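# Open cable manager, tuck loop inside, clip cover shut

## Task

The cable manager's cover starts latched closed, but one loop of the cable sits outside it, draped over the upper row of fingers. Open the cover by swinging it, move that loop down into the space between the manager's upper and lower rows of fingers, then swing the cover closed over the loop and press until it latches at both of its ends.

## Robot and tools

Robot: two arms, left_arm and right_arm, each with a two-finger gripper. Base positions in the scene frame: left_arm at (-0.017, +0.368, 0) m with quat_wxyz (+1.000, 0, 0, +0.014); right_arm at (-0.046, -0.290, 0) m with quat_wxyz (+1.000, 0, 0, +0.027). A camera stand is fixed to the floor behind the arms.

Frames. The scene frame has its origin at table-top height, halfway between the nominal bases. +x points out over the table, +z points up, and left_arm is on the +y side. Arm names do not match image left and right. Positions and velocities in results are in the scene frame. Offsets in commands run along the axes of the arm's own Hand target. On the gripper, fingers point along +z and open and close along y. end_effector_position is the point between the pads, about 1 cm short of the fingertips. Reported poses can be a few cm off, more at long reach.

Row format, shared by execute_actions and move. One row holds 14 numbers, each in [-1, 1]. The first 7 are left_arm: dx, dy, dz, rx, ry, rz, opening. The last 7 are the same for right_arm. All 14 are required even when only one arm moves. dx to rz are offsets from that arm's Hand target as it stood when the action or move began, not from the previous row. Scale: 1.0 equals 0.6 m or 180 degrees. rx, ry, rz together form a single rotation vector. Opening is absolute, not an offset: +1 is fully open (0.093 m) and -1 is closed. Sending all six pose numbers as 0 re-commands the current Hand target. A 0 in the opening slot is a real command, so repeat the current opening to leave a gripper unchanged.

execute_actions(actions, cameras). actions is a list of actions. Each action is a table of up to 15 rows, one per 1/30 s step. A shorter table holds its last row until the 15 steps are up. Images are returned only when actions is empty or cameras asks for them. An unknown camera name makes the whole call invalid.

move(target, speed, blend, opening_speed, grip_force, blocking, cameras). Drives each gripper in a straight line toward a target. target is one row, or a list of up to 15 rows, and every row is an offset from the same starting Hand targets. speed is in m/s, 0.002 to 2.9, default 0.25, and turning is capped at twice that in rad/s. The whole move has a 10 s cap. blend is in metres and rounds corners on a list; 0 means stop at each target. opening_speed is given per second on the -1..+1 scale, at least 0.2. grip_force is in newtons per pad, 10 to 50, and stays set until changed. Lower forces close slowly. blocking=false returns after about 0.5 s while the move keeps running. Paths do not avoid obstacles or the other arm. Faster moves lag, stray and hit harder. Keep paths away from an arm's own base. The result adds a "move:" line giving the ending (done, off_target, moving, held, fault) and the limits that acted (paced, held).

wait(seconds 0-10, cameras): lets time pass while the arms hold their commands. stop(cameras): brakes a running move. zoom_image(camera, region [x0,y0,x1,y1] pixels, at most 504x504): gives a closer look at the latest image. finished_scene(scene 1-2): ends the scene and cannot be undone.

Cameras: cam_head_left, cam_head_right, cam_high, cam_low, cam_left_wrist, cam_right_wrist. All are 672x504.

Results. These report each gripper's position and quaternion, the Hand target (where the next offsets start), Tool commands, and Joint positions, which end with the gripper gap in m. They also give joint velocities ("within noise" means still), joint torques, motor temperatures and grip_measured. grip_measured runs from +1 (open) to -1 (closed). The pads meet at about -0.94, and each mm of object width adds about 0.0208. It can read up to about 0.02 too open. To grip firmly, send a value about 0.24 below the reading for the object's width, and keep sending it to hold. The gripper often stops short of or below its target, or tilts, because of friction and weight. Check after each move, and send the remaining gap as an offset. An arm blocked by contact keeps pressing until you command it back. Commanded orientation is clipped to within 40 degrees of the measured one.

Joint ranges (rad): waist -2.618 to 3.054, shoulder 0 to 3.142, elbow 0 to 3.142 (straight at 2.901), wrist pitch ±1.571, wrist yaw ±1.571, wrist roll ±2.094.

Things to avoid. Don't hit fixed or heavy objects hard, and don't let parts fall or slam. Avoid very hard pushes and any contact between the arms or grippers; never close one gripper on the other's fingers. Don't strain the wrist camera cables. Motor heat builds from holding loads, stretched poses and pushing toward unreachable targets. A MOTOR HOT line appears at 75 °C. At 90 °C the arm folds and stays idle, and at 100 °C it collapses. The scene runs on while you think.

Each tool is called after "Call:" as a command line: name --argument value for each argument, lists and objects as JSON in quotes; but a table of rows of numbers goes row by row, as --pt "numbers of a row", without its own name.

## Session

Excellent. Scene 2.

Call:
execute_actions --actions '[]'

Call:
zoom_image --camera "cam_high" --region '[240, 60, 460, 340]'

Call:
zoom_image --camera "cam_low" --region '[170, 120, 500, 400]'

Call:
zoom_image --camera "cam_head_right" --region '[180, 150, 480, 340]'

Scene clock: 0.00 s.
left_arm: end_effector_position=(+0.3711, +0.3815, +0.0611) grip_measured=+1.000 end_effector_quat_wxyz=(+0.527, +0.004, +0.850, +0.023) | right_arm: end_effector_position=(+0.3415, -0.2719, +0.0996) grip_measured=+1.000 end_effector_quat_wxyz=(+0.580, +0.022, +0.814, -0.007)
Joint positions: left_arm=[0.004 1.605 0.391 0.755 -0.006 0.046 0.093] | right_arm=[0.052 1.509 0.367 0.806 0.139 0.062 0.093]
Joint velocities: within noise
Joint torques (N m): no reading
Motor temperatures (°C): left_arm=[28 36 43 29 28 28 28] | right_arm=[30 29 33 33 30 30 28]
Heat: left arm: 43 °C; right arm: 33 °C.
Hand target: left_arm +0.3761, +0.3817, +0.0713; +0.541, +0.004, +0.841, +0.024 | right_arm +0.3462, -0.2714, +0.1120; +0.596, +0.023, +0.803, -0.005
Tool commands: left_gripper/opening=+1.0 right_gripper/opening=+1.0

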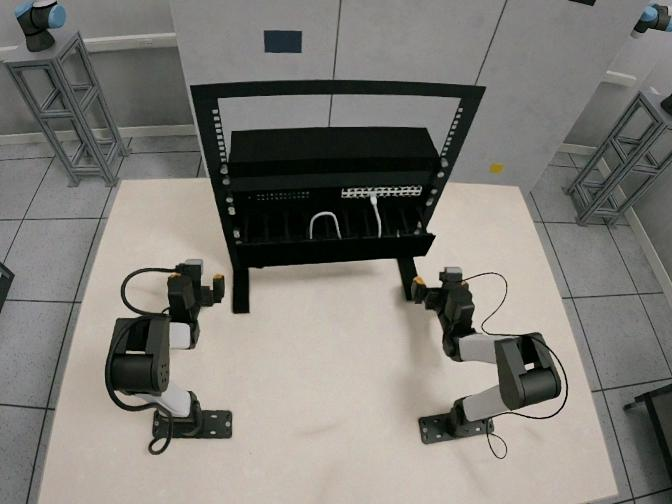

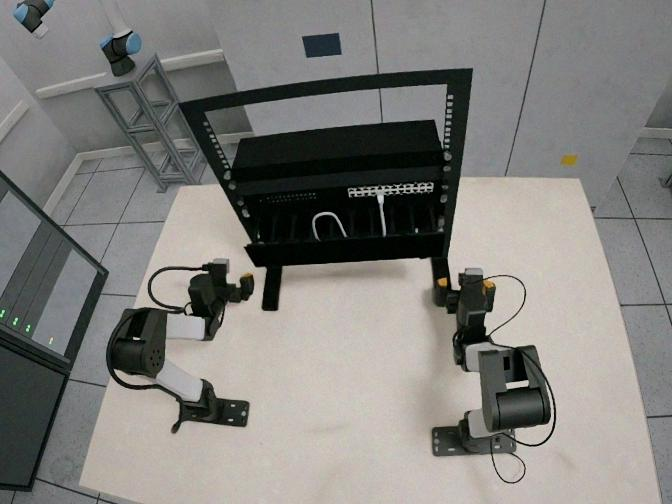

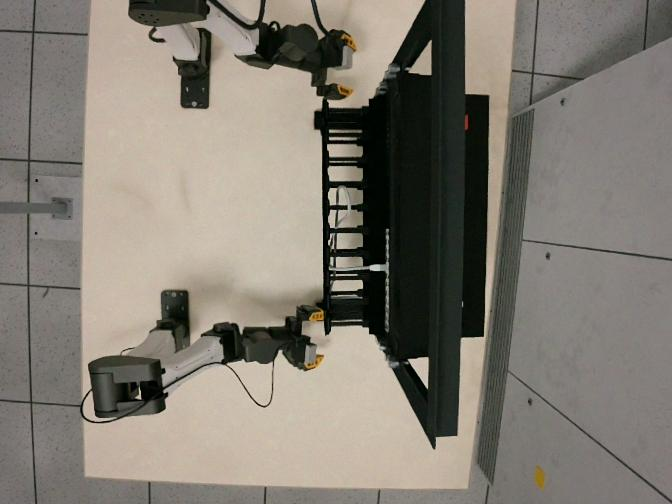

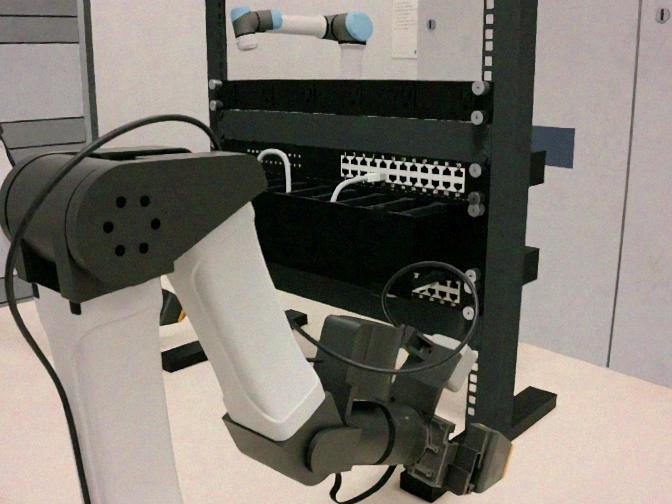

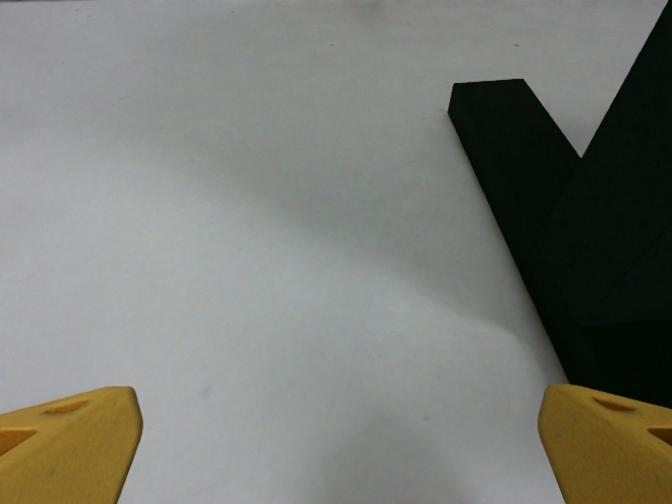

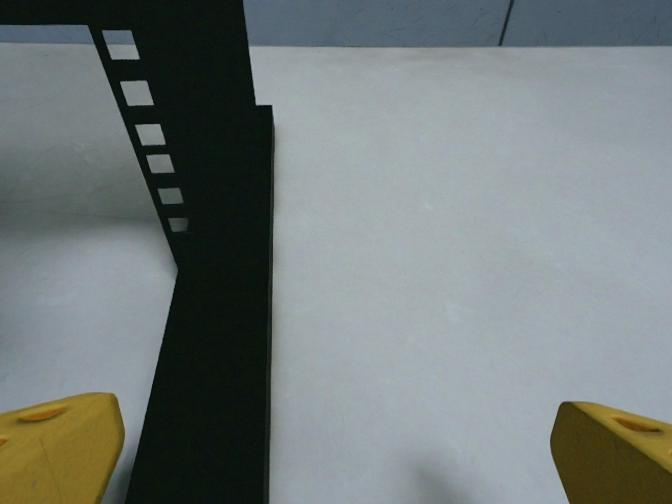

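Scaled by 1.800 from the camera's 672x504 image, which has a finer 960x720 frame.

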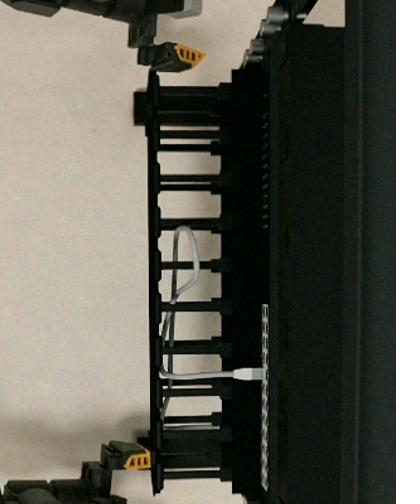

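Scaled by 1.527 from the camera's 672x504 image, which has a finer 960x720 frame.

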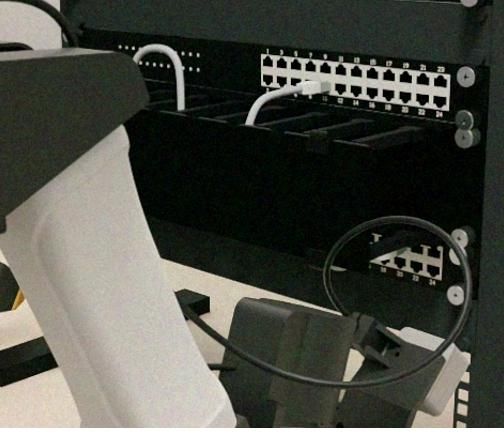

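Scaled by 1.680 from the camera's 672x504 image, which has a finer 960x720 frame.

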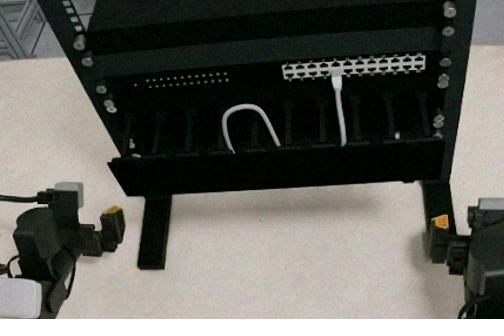

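Call:
move --pt "0 0 -0.3 0 0 0 0 0 0 -0.25 0 0 0 0" --pt "-0.18 -0.351 -0.405 -0.12 0 0 0 -0.182 0.225 -0.31 0 -0.078 0 0" --speed 0.3 --blend 0.05 --cameras '["all"]'

Scene clock: 5.47 s.
left_arm: end_effector_position=(+0.2025, +0.1612, +0.2536) grip_measured=+0.002 end_effector_quat_wxyz=(+0.535, -0.053, +0.829, +0.155) | right_arm: end_effector_position=(+0.2048, -0.1351, +0.2609) grip_measured=+0.002 end_effector_quat_wxyz=(+0.681, +0.009, +0.732, -0.018)
Joint positions: left_arm=[-1.327 1.61 1.421 -1.557 -1.176 -1.541 0.045] | right_arm=[1.041 0.917 0.527 0.222 1.129 0.138 0.045]
Joint torques (N m): left_arm=[0.59 -4.55 7.04 -0.11 -0.6 -0.15] | right_arm=[0.18 -1.89 9.36 1.66 0.12 -0.14]
Heat: left arm: 44 °C; right arm: 34 °C.
Hand target: left_arm +0.2039, +0.1591, +0.2608; +0.532, -0.097, +0.821, +0.181 | right_arm +0.2057, -0.1332, +0.2730; +0.689, +0.022, +0.724, -0.008
Off the commanded pose: left_arm 0.008 m, 6 deg | right_arm 0.012 m, 2 deg.
joint sent to its limit (left arm) — joint 4 (wrist pitch), lower limit. The joint targets are off in orientation, not in position.
move: off_target (left_arm, right_arm)

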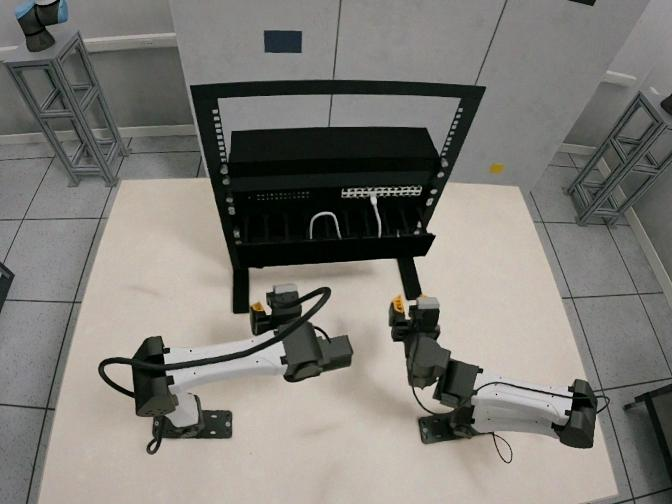

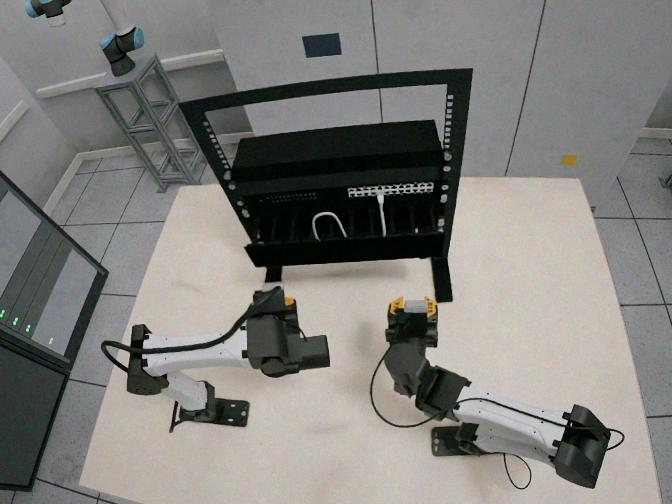

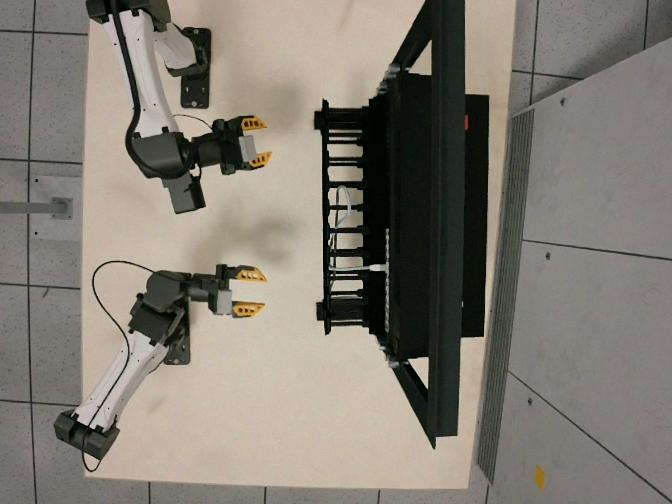

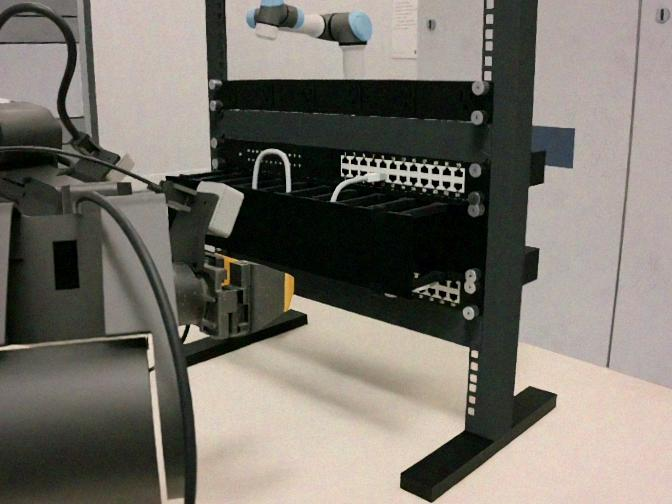

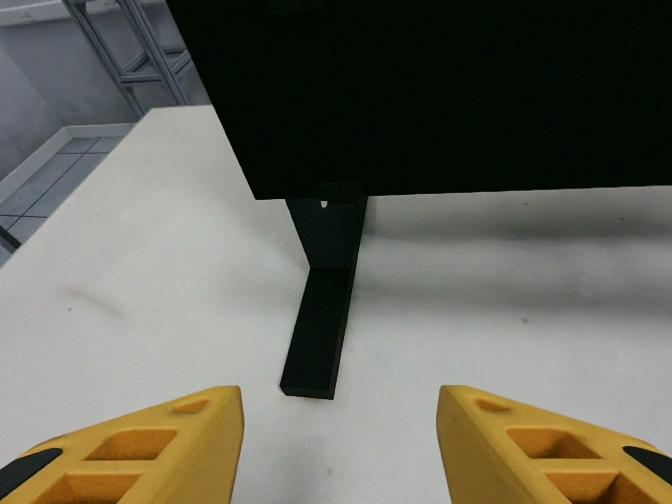

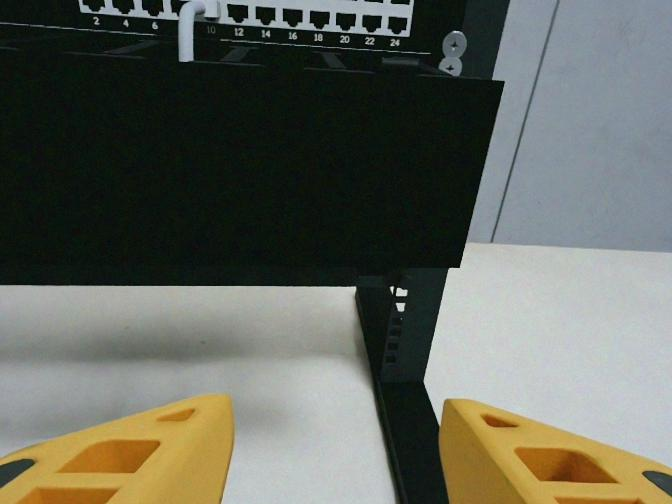

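Call:
zoom_image --camera "cam_high" --region '[300, 280, 380, 350]'

Call:
zoom_image --camera "cam_right_wrist" --region '[300, 20, 520, 120]'

Call:
zoom_image --camera "cam_low" --region '[320, 150, 500, 320]'

Scaled by 6.300 from the camera's 672x504 image, which has a finer 960x720 frame.

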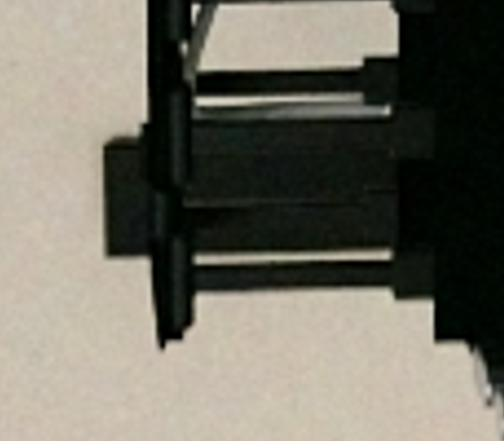

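Scaled by 2.291 from the camera's 672x504 image, which has a finer 960x720 frame.

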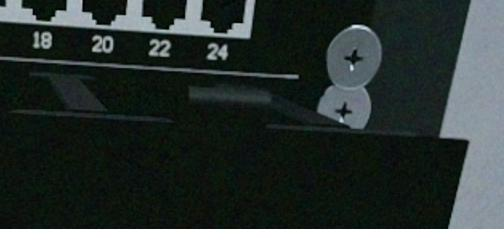

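Scaled by 2.800 from the camera's 672x504 image, which has a finer 960x720 frame.

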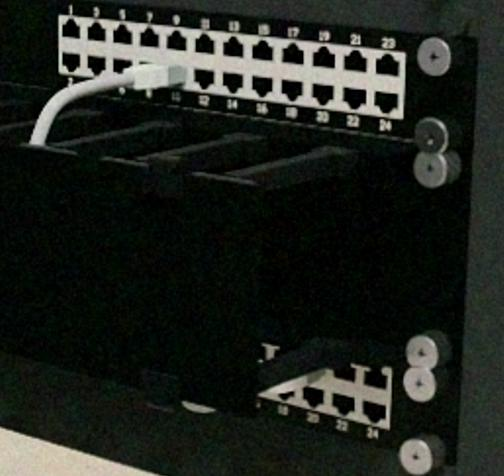

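Call:
move --pt "0 0 -0.05 0 0 0 -1 0.01 -0.15 0.08 -0.25 -0.0025 -0.02 -1" --pt "0 0 -0.05 0 0 0 -1 -0.012 -0.278 0.158 -0.493 -0.005 -0.0385 -1" --speed 0.25 --blend 0.02 --cameras '["cam_right_wrist","cam_high","cam_low"]'

Scene clock: 10.70 s.
left_arm: end_effector_position=(+0.1811, +0.1466, +0.2588) grip_measured=-0.992 end_effector_quat_wxyz=(+0.538, -0.024, +0.834, +0.118) | right_arm: end_effector_position=(+0.2912, -0.2997, +0.2628) grip_measured=-0.985 end_effector_quat_wxyz=(+0.616, -0.343, +0.619, +0.347)
Joint positions: left_arm=[-1.418 1.58 1.421 -1.558 -1.163 -1.542 0] | right_arm=[-0.605 1.442 0.837 0.297 -1.569 -0.301 0]
Joint torques (N m): left_arm=[-0.36 -6.86 6.53 -0.03 -0.61 -0.1] | right_arm=[-0.64 -5.78 9.68 1.24 -0.35 -0.2]
Heat: left arm: 46 °C; right arm: 35 °C.
Hand target: left_arm +0.1788, +0.1471, +0.2718; +0.532, -0.097, +0.821, +0.181 | right_arm +0.2934, -0.3041, +0.2723; +0.512, -0.505, +0.518, +0.462
Off the commanded pose: left_arm 0.013 m, 11 deg | right_arm 0.011 m, 28 deg.
joint sent to its limit (left arm) — joint 4 (wrist pitch), lower limit. The joint targets are off in orientation, not in position.
joint sent to its limit (right arm) — joint 5 (wrist yaw), lower limit. The joint targets are off in orientation, not in position.
move: off_target (left_arm, right_arm)
Images, in order (width x height): cam_high 672x504, cam_low 672x504, cam_right_wrist 672x504.

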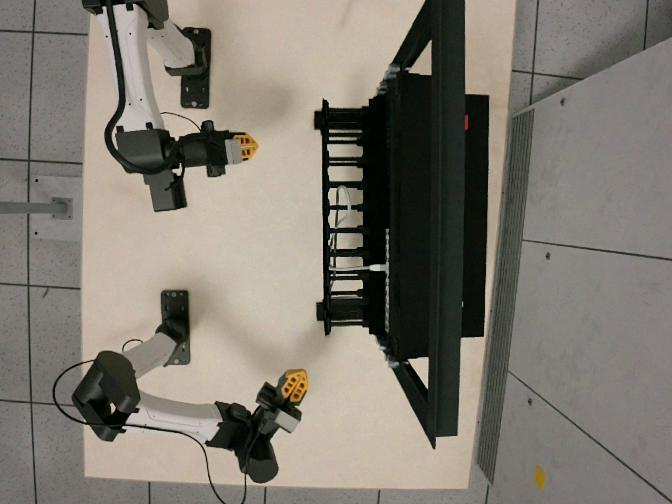

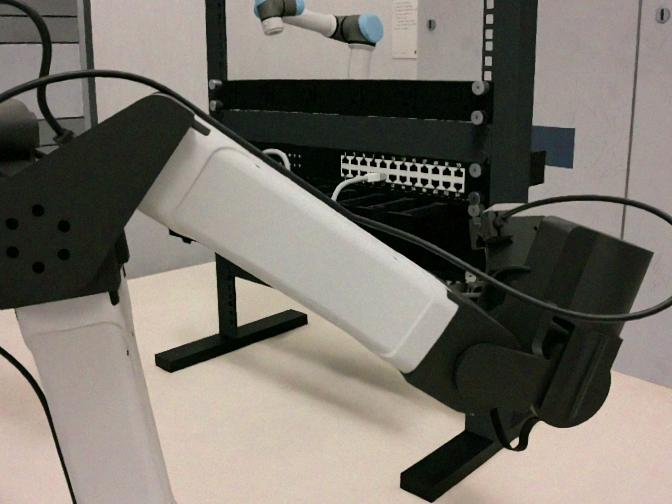

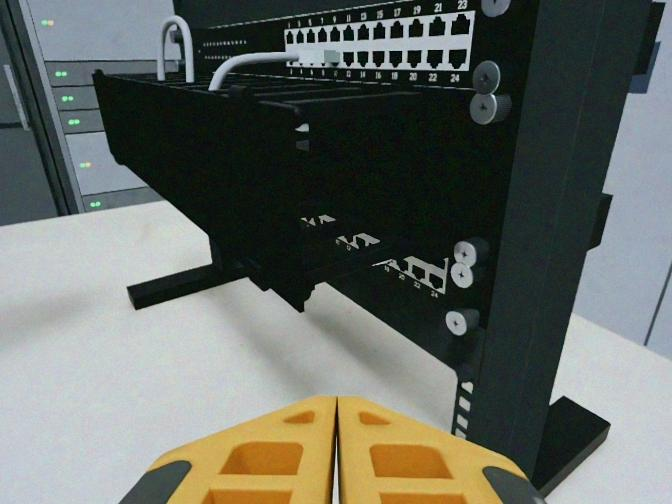

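Call:
move --target '[0,0,0,0,0,0,-1,-0.022,-0.114,0.085,0,0,0,-1]' --speed 0.15 --cameras '["cam_right_wrist","cam_high"]'

Scene clock: 13.90 s.
left_arm: end_effector_position=(+0.1811, +0.1466, +0.2588) grip_measured=-0.992 end_effector_quat_wxyz=(+0.538, -0.024, +0.834, +0.118) | right_arm: end_effector_position=(+0.3619, -0.2579, +0.2778) grip_measured=-0.985 end_effector_quat_wxyz=(+0.584, -0.416, +0.571, +0.399)
Joint positions: left_arm=[-1.418 1.58 1.421 -1.558 -1.163 -1.542 0] | right_arm=[-0.4 1.731 1.177 0.297 -1.573 -0.287 0]
Joint torques (N m): left_arm=[-0.25 -6.84 6.63 -0.03 -0.56 -0.09] | right_arm=[0.4 -8.55 9.78 1.08 -0.31 0.03]
Heat: left arm: 46 °C; right arm: 35 °C.
Hand target: left_arm +0.1788, +0.1471, +0.2718; +0.532, -0.097, +0.821, +0.181 | right_arm +0.3643, -0.2568, +0.2856; +0.512, -0.505, +0.518, +0.462
Off the commanded pose: left_arm 0.013 m, 11 deg | right_arm 0.008 m, 16 deg.
joint sent to its limit (left arm) — joint 4 (wrist pitch), lower limit. The joint targets are off in orientation, not in position.
joint sent to its limit (right arm) — joint 5 (wrist yaw), lower limit. The joint targets are off in orientation, not in position.
move: off_target (left_arm, right_arm)
Images, in order (width x height): cam_high 672x504, cam_right_wrist 672x504.

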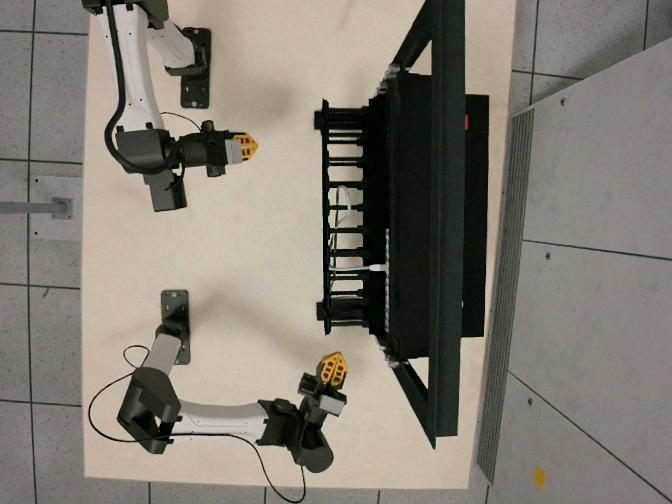

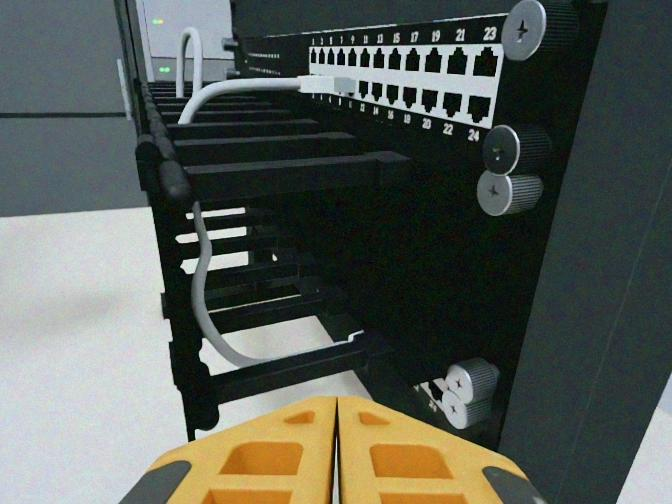

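Call:
move --target '[0.0,-0.05,-0.03,0,0,0.5,-1,0,0,0,0,0,0,-1]' --speed 0.5 --cameras '["cam_left_wrist","cam_high"]'

Scene clock: 17.33 s.
left_arm: end_effector_position=(+0.1740, +0.1173, +0.2631) grip_measured=-0.992 end_effector_quat_wxyz=(+0.320, +0.569, +0.619, +0.436) | right_arm: end_effector_position=(+0.3619, -0.2579, +0.2778) grip_measured=-0.985 end_effector_quat_wxyz=(+0.584, -0.416, +0.572, +0.399)
Joint positions: left_arm=[-1.456 1.649 1.528 -1.56 -1.139 -0.011 0] | right_arm=[-0.4 1.731 1.177 0.297 -1.573 -0.285 0]
Joint torques (N m): left_arm=[-0.44 -4.78 7.02 0.08 -0.8 0.12] | right_arm=[0.54 -8.57 9.76 1.11 -0.31 0.05]
Heat: left arm: 47 °C; right arm: 35 °C.
Hand target: left_arm +0.1742, +0.1123, +0.2726; +0.248, +0.512, +0.650, +0.504 | right_arm +0.3643, -0.2568, +0.2856; +0.512, -0.505, +0.518, +0.462
Off the commanded pose: left_arm 0.011 m, 14 deg | right_arm 0.008 m, 16 deg.
joint sent to its limit (left arm) — joint 4 (wrist pitch), lower limit. The joint targets are off in orientation, not in position.
joint sent to its limit (right arm) — joint 5 (wrist yaw), lower limit. The joint targets are off in orientation, not in position.
move: off_target (left_arm, right_arm)
Images, in order (width x height): cam_high 672x504, cam_left_wrist 672x504.

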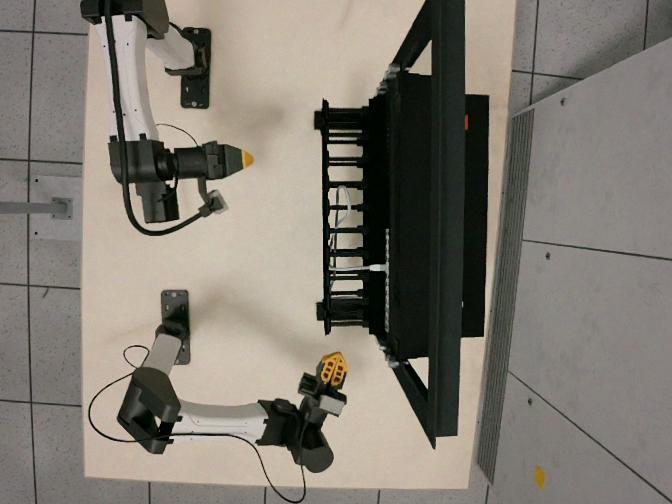

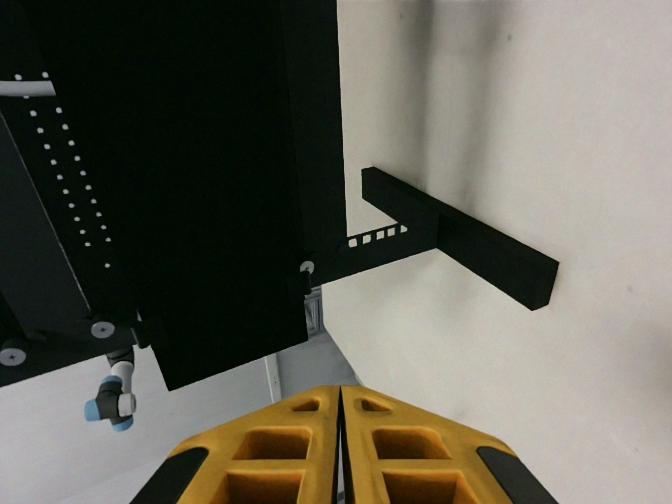

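Call:
move --target '[-0.051,0.091,0.074,-0.109,-0.121,-0.035,-1,-0.018,0.032,0.139,0,0,0,-1]' --speed 0.15 --cameras '["cam_left_wrist","cam_right_wrist","cam_high"]'

Scene clock: 21.30 s.
left_arm: end_effector_position=(+0.2450, +0.0969, +0.2931) grip_measured=-0.992 end_effector_quat_wxyz=(+0.465, +0.517, +0.523, +0.493) | right_arm: end_effector_position=(+0.3565, -0.1953, +0.2812) grip_measured=-0.985 end_effector_quat_wxyz=(+0.550, -0.453, +0.545, +0.442)
Joint positions: left_arm=[-1.272 1.392 0.969 0.146 -1.267 1.329 0] | right_arm=[-0.242 1.734 1.198 0.282 -1.557 -0.27 0]
Joint torques (N m): left_arm=[0.53 -6.56 4.79 1.78 -0.09 0.11] | right_arm=[5.03 -9.31 9.83 1.04 -0.44 -0.08]
Heat: left arm: 47 °C; right arm: 36 °C.
Hand target: left_arm +0.2450, +0.1004, +0.3000; +0.476, +0.512, +0.523, +0.487 | right_arm +0.3502, -0.1720, +0.2917; +0.512, -0.505, +0.519, +0.462
Off the commanded pose: left_arm 0.008 m, 2 deg | right_arm 0.026 m, 8 deg.
joint sent to its limit (right arm) — joint 5 (wrist yaw), lower limit. The joint targets are off in orientation, not in position.
move: off_target (right_arm)
Images, in order (width x height): cam_high 672x504, cam_left_wrist 672x504, cam_right_wrist 672x504.

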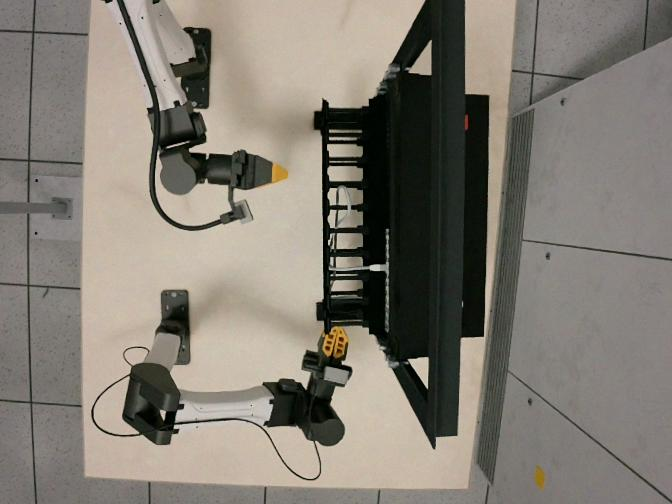

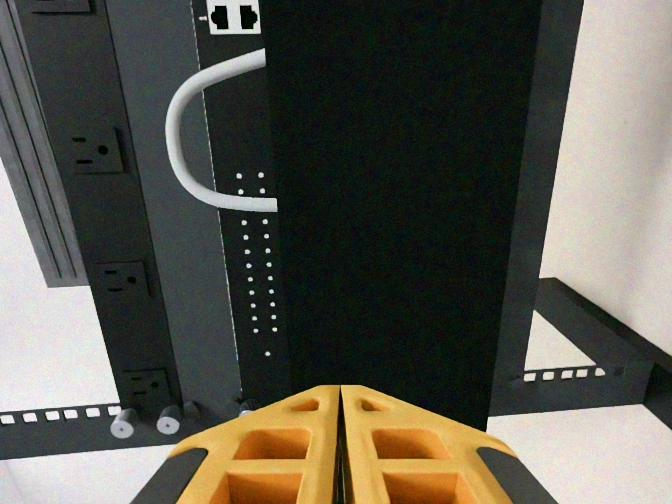

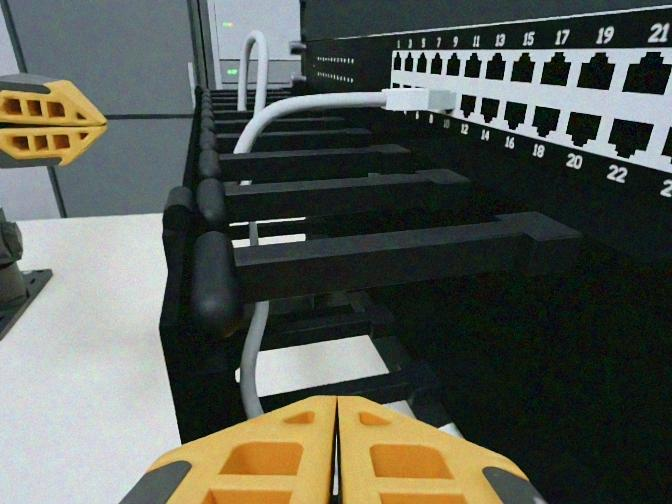

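Call:
move --pt "0 0 0 0 0 0 -1 0 -0.01 -0.06 0 0 0 -1" --pt "0 0 0 0 0 0 -1 -0.035 -0.01 -0.05 0 0 0 -1" --pt "0 0 0 0 0 0 -1 -0.035 -0.008 0.01 0 0 0 -1" --speed 0.12 --cameras '["cam_right_wrist","cam_high"]'

Scene clock: 24.63 s.
left_arm: end_effector_position=(+0.2450, +0.0967, +0.2935) grip_measured=-0.992 end_effector_quat_wxyz=(+0.465, +0.517, +0.523, +0.493) | right_arm: end_effector_position=(+0.3634, -0.1929, +0.2985) grip_measured=-0.985 end_effector_quat_wxyz=(+0.544, -0.448, +0.549, +0.450)
Joint positions: left_arm=[-1.272 1.392 0.969 0.149 -1.266 1.331 0] | right_arm=[-0.233 1.744 1.272 0.245 -1.553 -0.221 0]
Joint torques (N m): left_arm=[0.66 -6.53 4.89 1.77 -0.05 0.1] | right_arm=[5.75 -9.85 10.19 1.11 -0.48 -0.17]
Heat: left arm: 47 °C; right arm: 36 °C.
Hand target: left_arm +0.2450, +0.1004, +0.3000; +0.476, +0.512, +0.523, +0.487 | right_arm +0.3546, -0.1652, +0.3124; +0.512, -0.505, +0.519, +0.462
Off the commanded pose: left_arm 0.007 m, 1 deg | right_arm 0.032 m, 8 deg.
joint sent to its limit (right arm) — joint 5 (wrist yaw), lower limit. The joint targets are off in orientation, not in position.
move: off_target (right_arm)
Images, in order (width x height): cam_high 672x504, cam_right_wrist 672x504.

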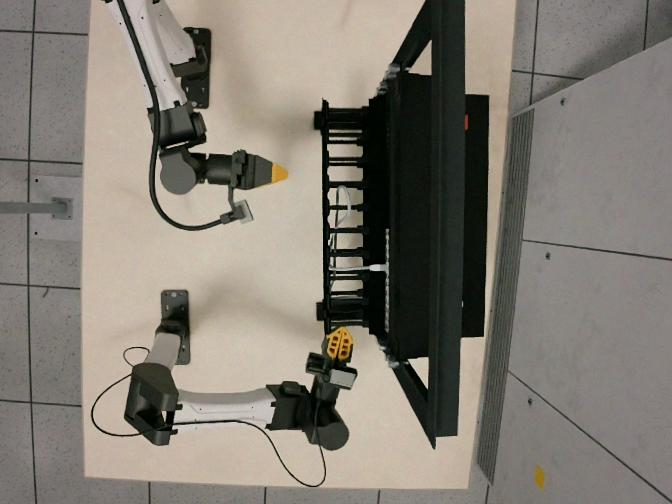

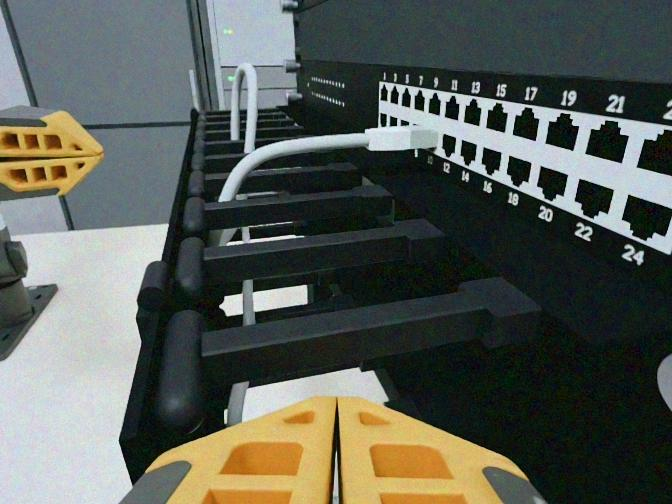

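Call:
move --pt "0 0 0 0 0 0 -1 0.01 -0.01 -0.07 0 0 0 -1" --pt "0 0 0 0 0 0 -1 0.055 -0.04 -0.05 0 0 0 -1" --pt "0 0 0 0 0 0 -1 0.055 -0.035 0.01 0 0 0 -1" --speed 0.12 --cameras '["cam_right_wrist","cam_high"]'

Scene clock: 28.67 s.
left_arm: end_effector_position=(+0.2450, +0.0967, +0.2935) grip_measured=-0.992 end_effector_quat_wxyz=(+0.465, +0.517, +0.523, +0.493) | right_arm: end_effector_position=(+0.3745, -0.1633, +0.2713) grip_measured=-0.985 end_effector_quat_wxyz=(+0.521, -0.471, +0.527, +0.478)
Joint positions: left_arm=[-1.272 1.392 0.969 0.149 -1.266 1.331 0] | right_arm=[-0.155 1.855 1.317 0.244 -1.571 -0.282 0]
Joint torques (N m): left_arm=[0.43 -6.42 4.86 1.79 -0.09 0.15] | right_arm=[0.27 -9.73 9.8 1.23 -0.33 -0.16]
Heat: left arm: 47 °C; right arm: 36 °C.
Hand target: left_arm +0.2450, +0.1004, +0.3000; +0.476, +0.512, +0.523, +0.487 | right_arm +0.3771, -0.1622, +0.2801; +0.512, -0.505, +0.519, +0.462
Off the commanded pose: left_arm 0.007 m, 1 deg | right_arm 0.009 m, 5 deg.
joint sent to its limit (right arm) — joint 5 (wrist yaw), lower limit. The joint targets are off in orientation, not in position.
move: off_target (right_arm)
Images, in order (width x height): cam_high 672x504, cam_right_wrist 672x504.

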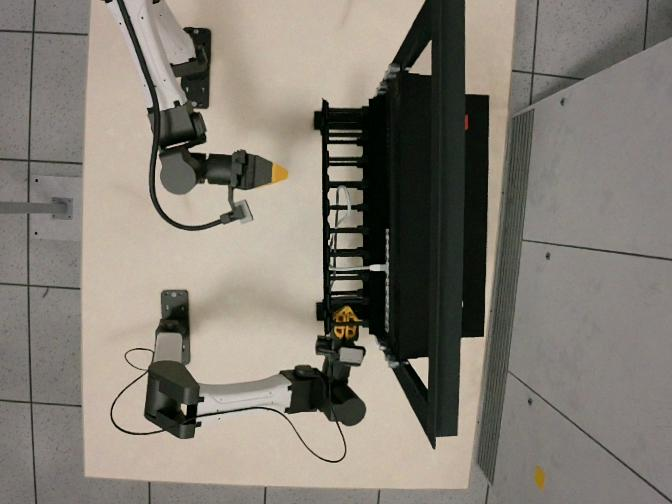

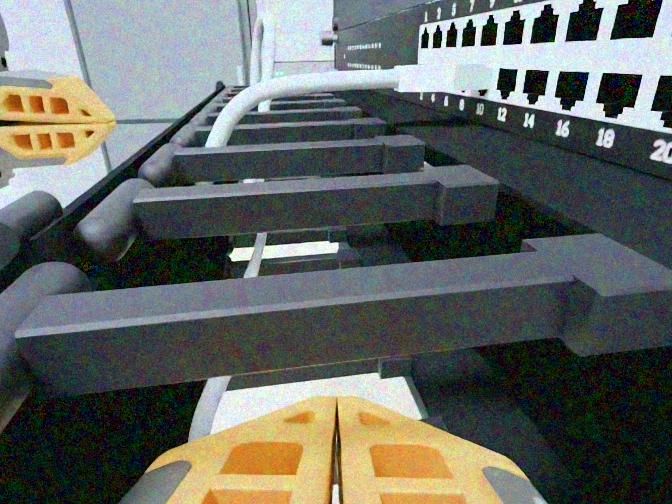

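Call:
move --target '[0,0,0.0,0,0,0,-1,0.01,0.11,0.0,0,0,0,-1]' --speed 0.1 --cameras '["cam_right_wrist","cam_high"]'

Scene clock: 30.33 s.
left_arm: end_effector_position=(+0.2450, +0.0967, +0.2935) grip_measured=-0.992 end_effector_quat_wxyz=(+0.465, +0.517, +0.523, +0.493) | right_arm: end_effector_position=(+0.3200, -0.1601, +0.2609) grip_measured=-0.985 end_effector_quat_wxyz=(+0.528, -0.474, +0.525, +0.470)
Joint positions: left_arm=[-1.272 1.392 0.969 0.149 -1.266 1.331 0] | right_arm=[-0.162 1.664 1.073 0.197 -1.567 -0.401 0]
Joint torques (N m): left_arm=[0.53 -6.65 4.78 1.79 -0.09 0.13] | right_arm=[0.21 -11.78 6.38 1.03 -0.43 -0.15]
Motor temperatures (°C): left_arm=[28 40 48 32 28 28 28] | right_arm=[30 33 36 35 30 30 28]
Heat: left arm: 48 °C; right arm: 36 °C.
Hand target: left_arm +0.2450, +0.1004, +0.3000; +0.476, +0.512, +0.523, +0.487 | right_arm +0.3114, -0.1583, +0.2716; +0.512, -0.505, +0.518, +0.462
Off the commanded pose: left_arm 0.007 m, 1 deg | right_arm 0.014 m, 4 deg.
joint sent to its limit (right arm) — joint 5 (wrist yaw), lower limit. The joint targets are off in orientation, not in position.
move: off_target (right_arm)
Images, in order (width x height): cam_high 672x504, cam_right_wrist 672x504.

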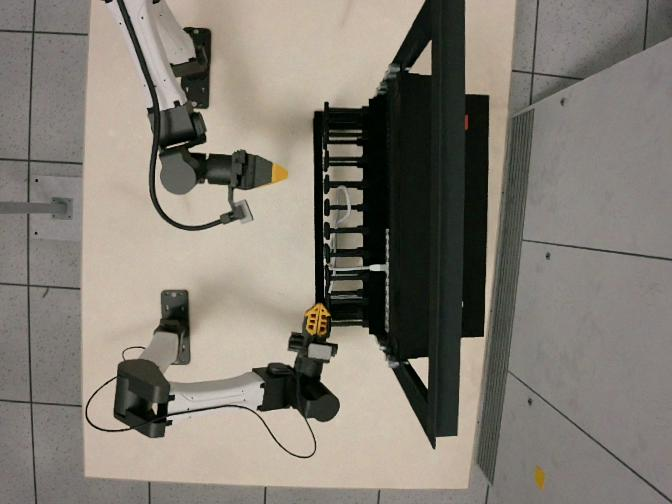

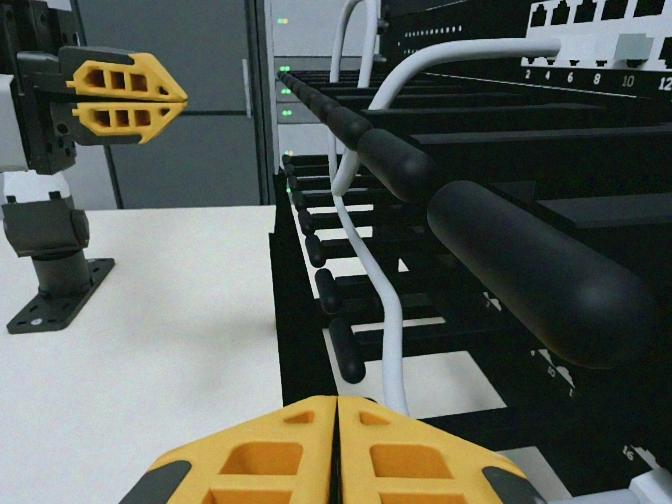

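Call:
move --target '[-0.1,0.117,-0.033,0,0,0,0.0,0,0.06,-0.12,0,0,0,-1]' --speed 0.2 --cameras '["all"]'

Scene clock: 36.93 s.
left_arm: end_effector_position=(+0.2316, +0.0400, +0.3589) grip_measured=-0.001 end_effector_quat_wxyz=(+0.467, +0.529, +0.511, +0.491) | right_arm: end_effector_position=(+0.2756, -0.2268, +0.2676) grip_measured=-0.985 end_effector_quat_wxyz=(+0.585, -0.417, +0.571, +0.398)
Joint positions: left_arm=[-1.36 1.563 1.402 -0.181 -1.326 1.281 0.045] | right_arm=[-0.399 1.393 0.834 0.19 -1.573 -0.402 0]
Joint torques (N m): left_arm=[-0.14 -5.14 8.58 1.45 -0.4 -0.13] | right_arm=[-0.66 -8.27 6.82 1.03 -0.38 0.02]
Heat: left arm: 48 °C; right arm: 36 °C.
Hand target: left_arm +0.2317, +0.0401, +0.3715; +0.476, +0.512, +0.523, +0.487 | right_arm +0.2709, -0.2279, +0.2737; +0.512, -0.505, +0.518, +0.462
Off the commanded pose: left_arm 0.013 m, 3 deg | right_arm 0.008 m, 16 deg.
joint sent to its limit (right arm) — joint 5 (wrist yaw), lower limit. The joint targets are off in orientation, not in position.
move: off_target (left_arm, right_arm)

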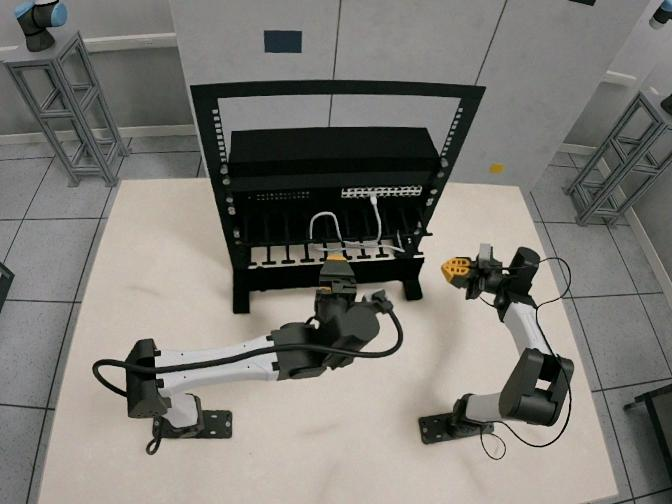

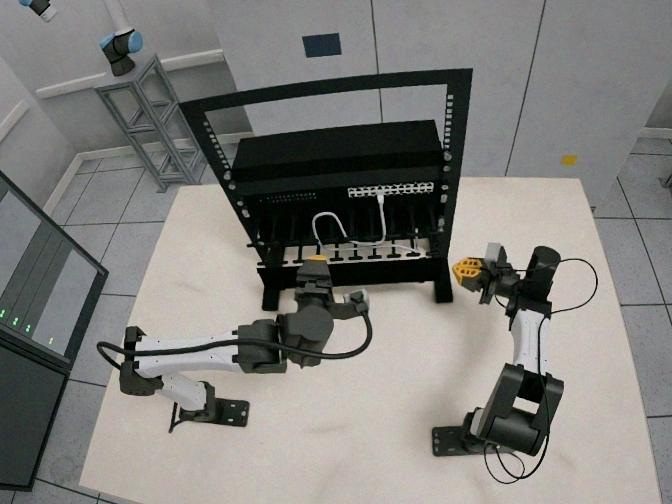

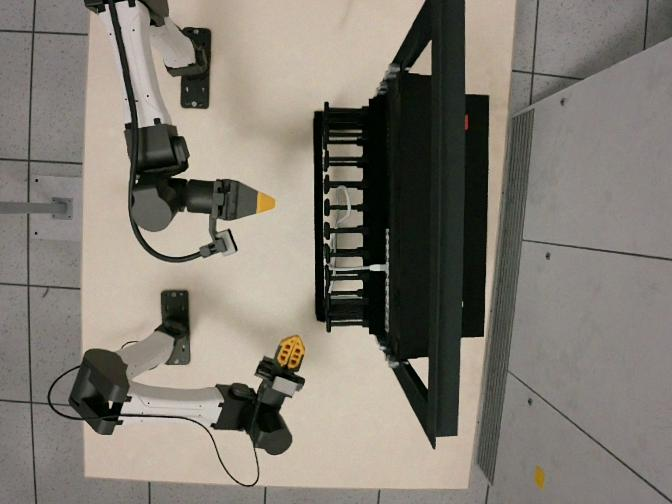

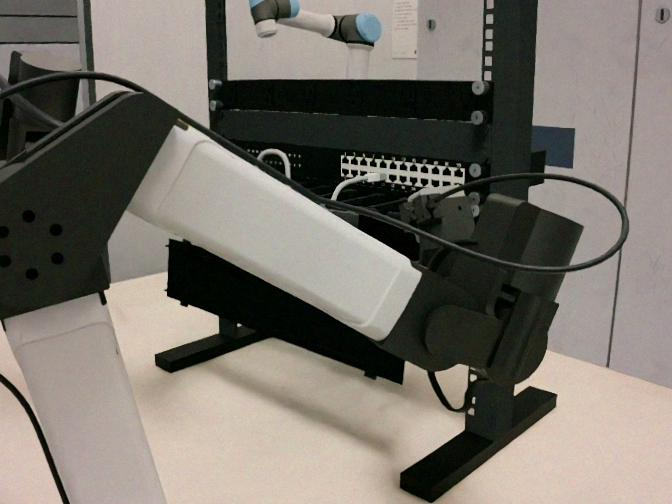

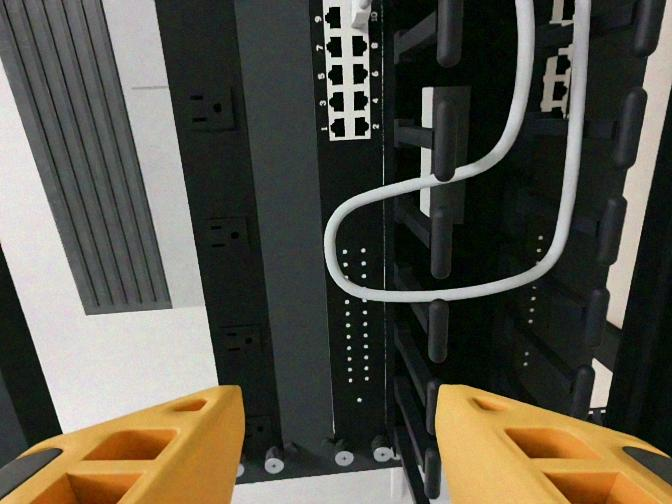

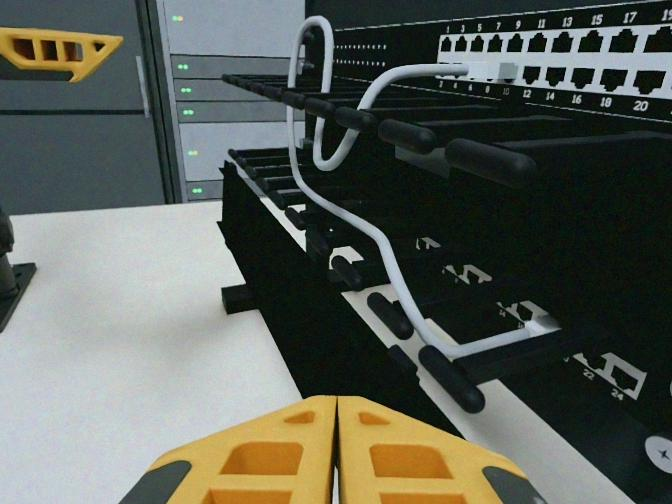

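Call:
zoom_image --camera "cam_right_wrist" --region '[210, 0, 420, 200]'

Call:
zoom_image --camera "cam_left_wrist" --region '[310, 80, 610, 380]'

Scaled by 2.400 from the camera's 672x504 image, which has a finer 960x720 frame.

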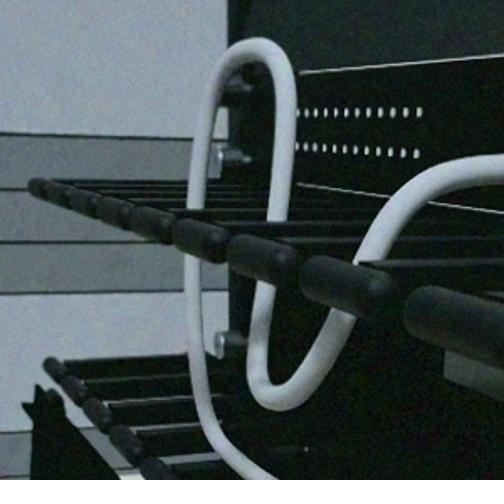

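Scaled by 1.680 from the camera's 672x504 image, which has a finer 960x720 frame.

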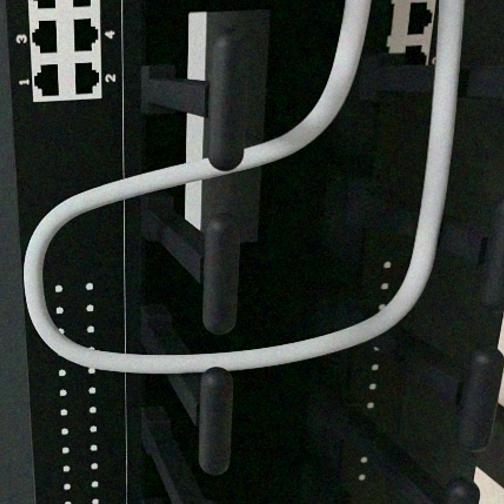

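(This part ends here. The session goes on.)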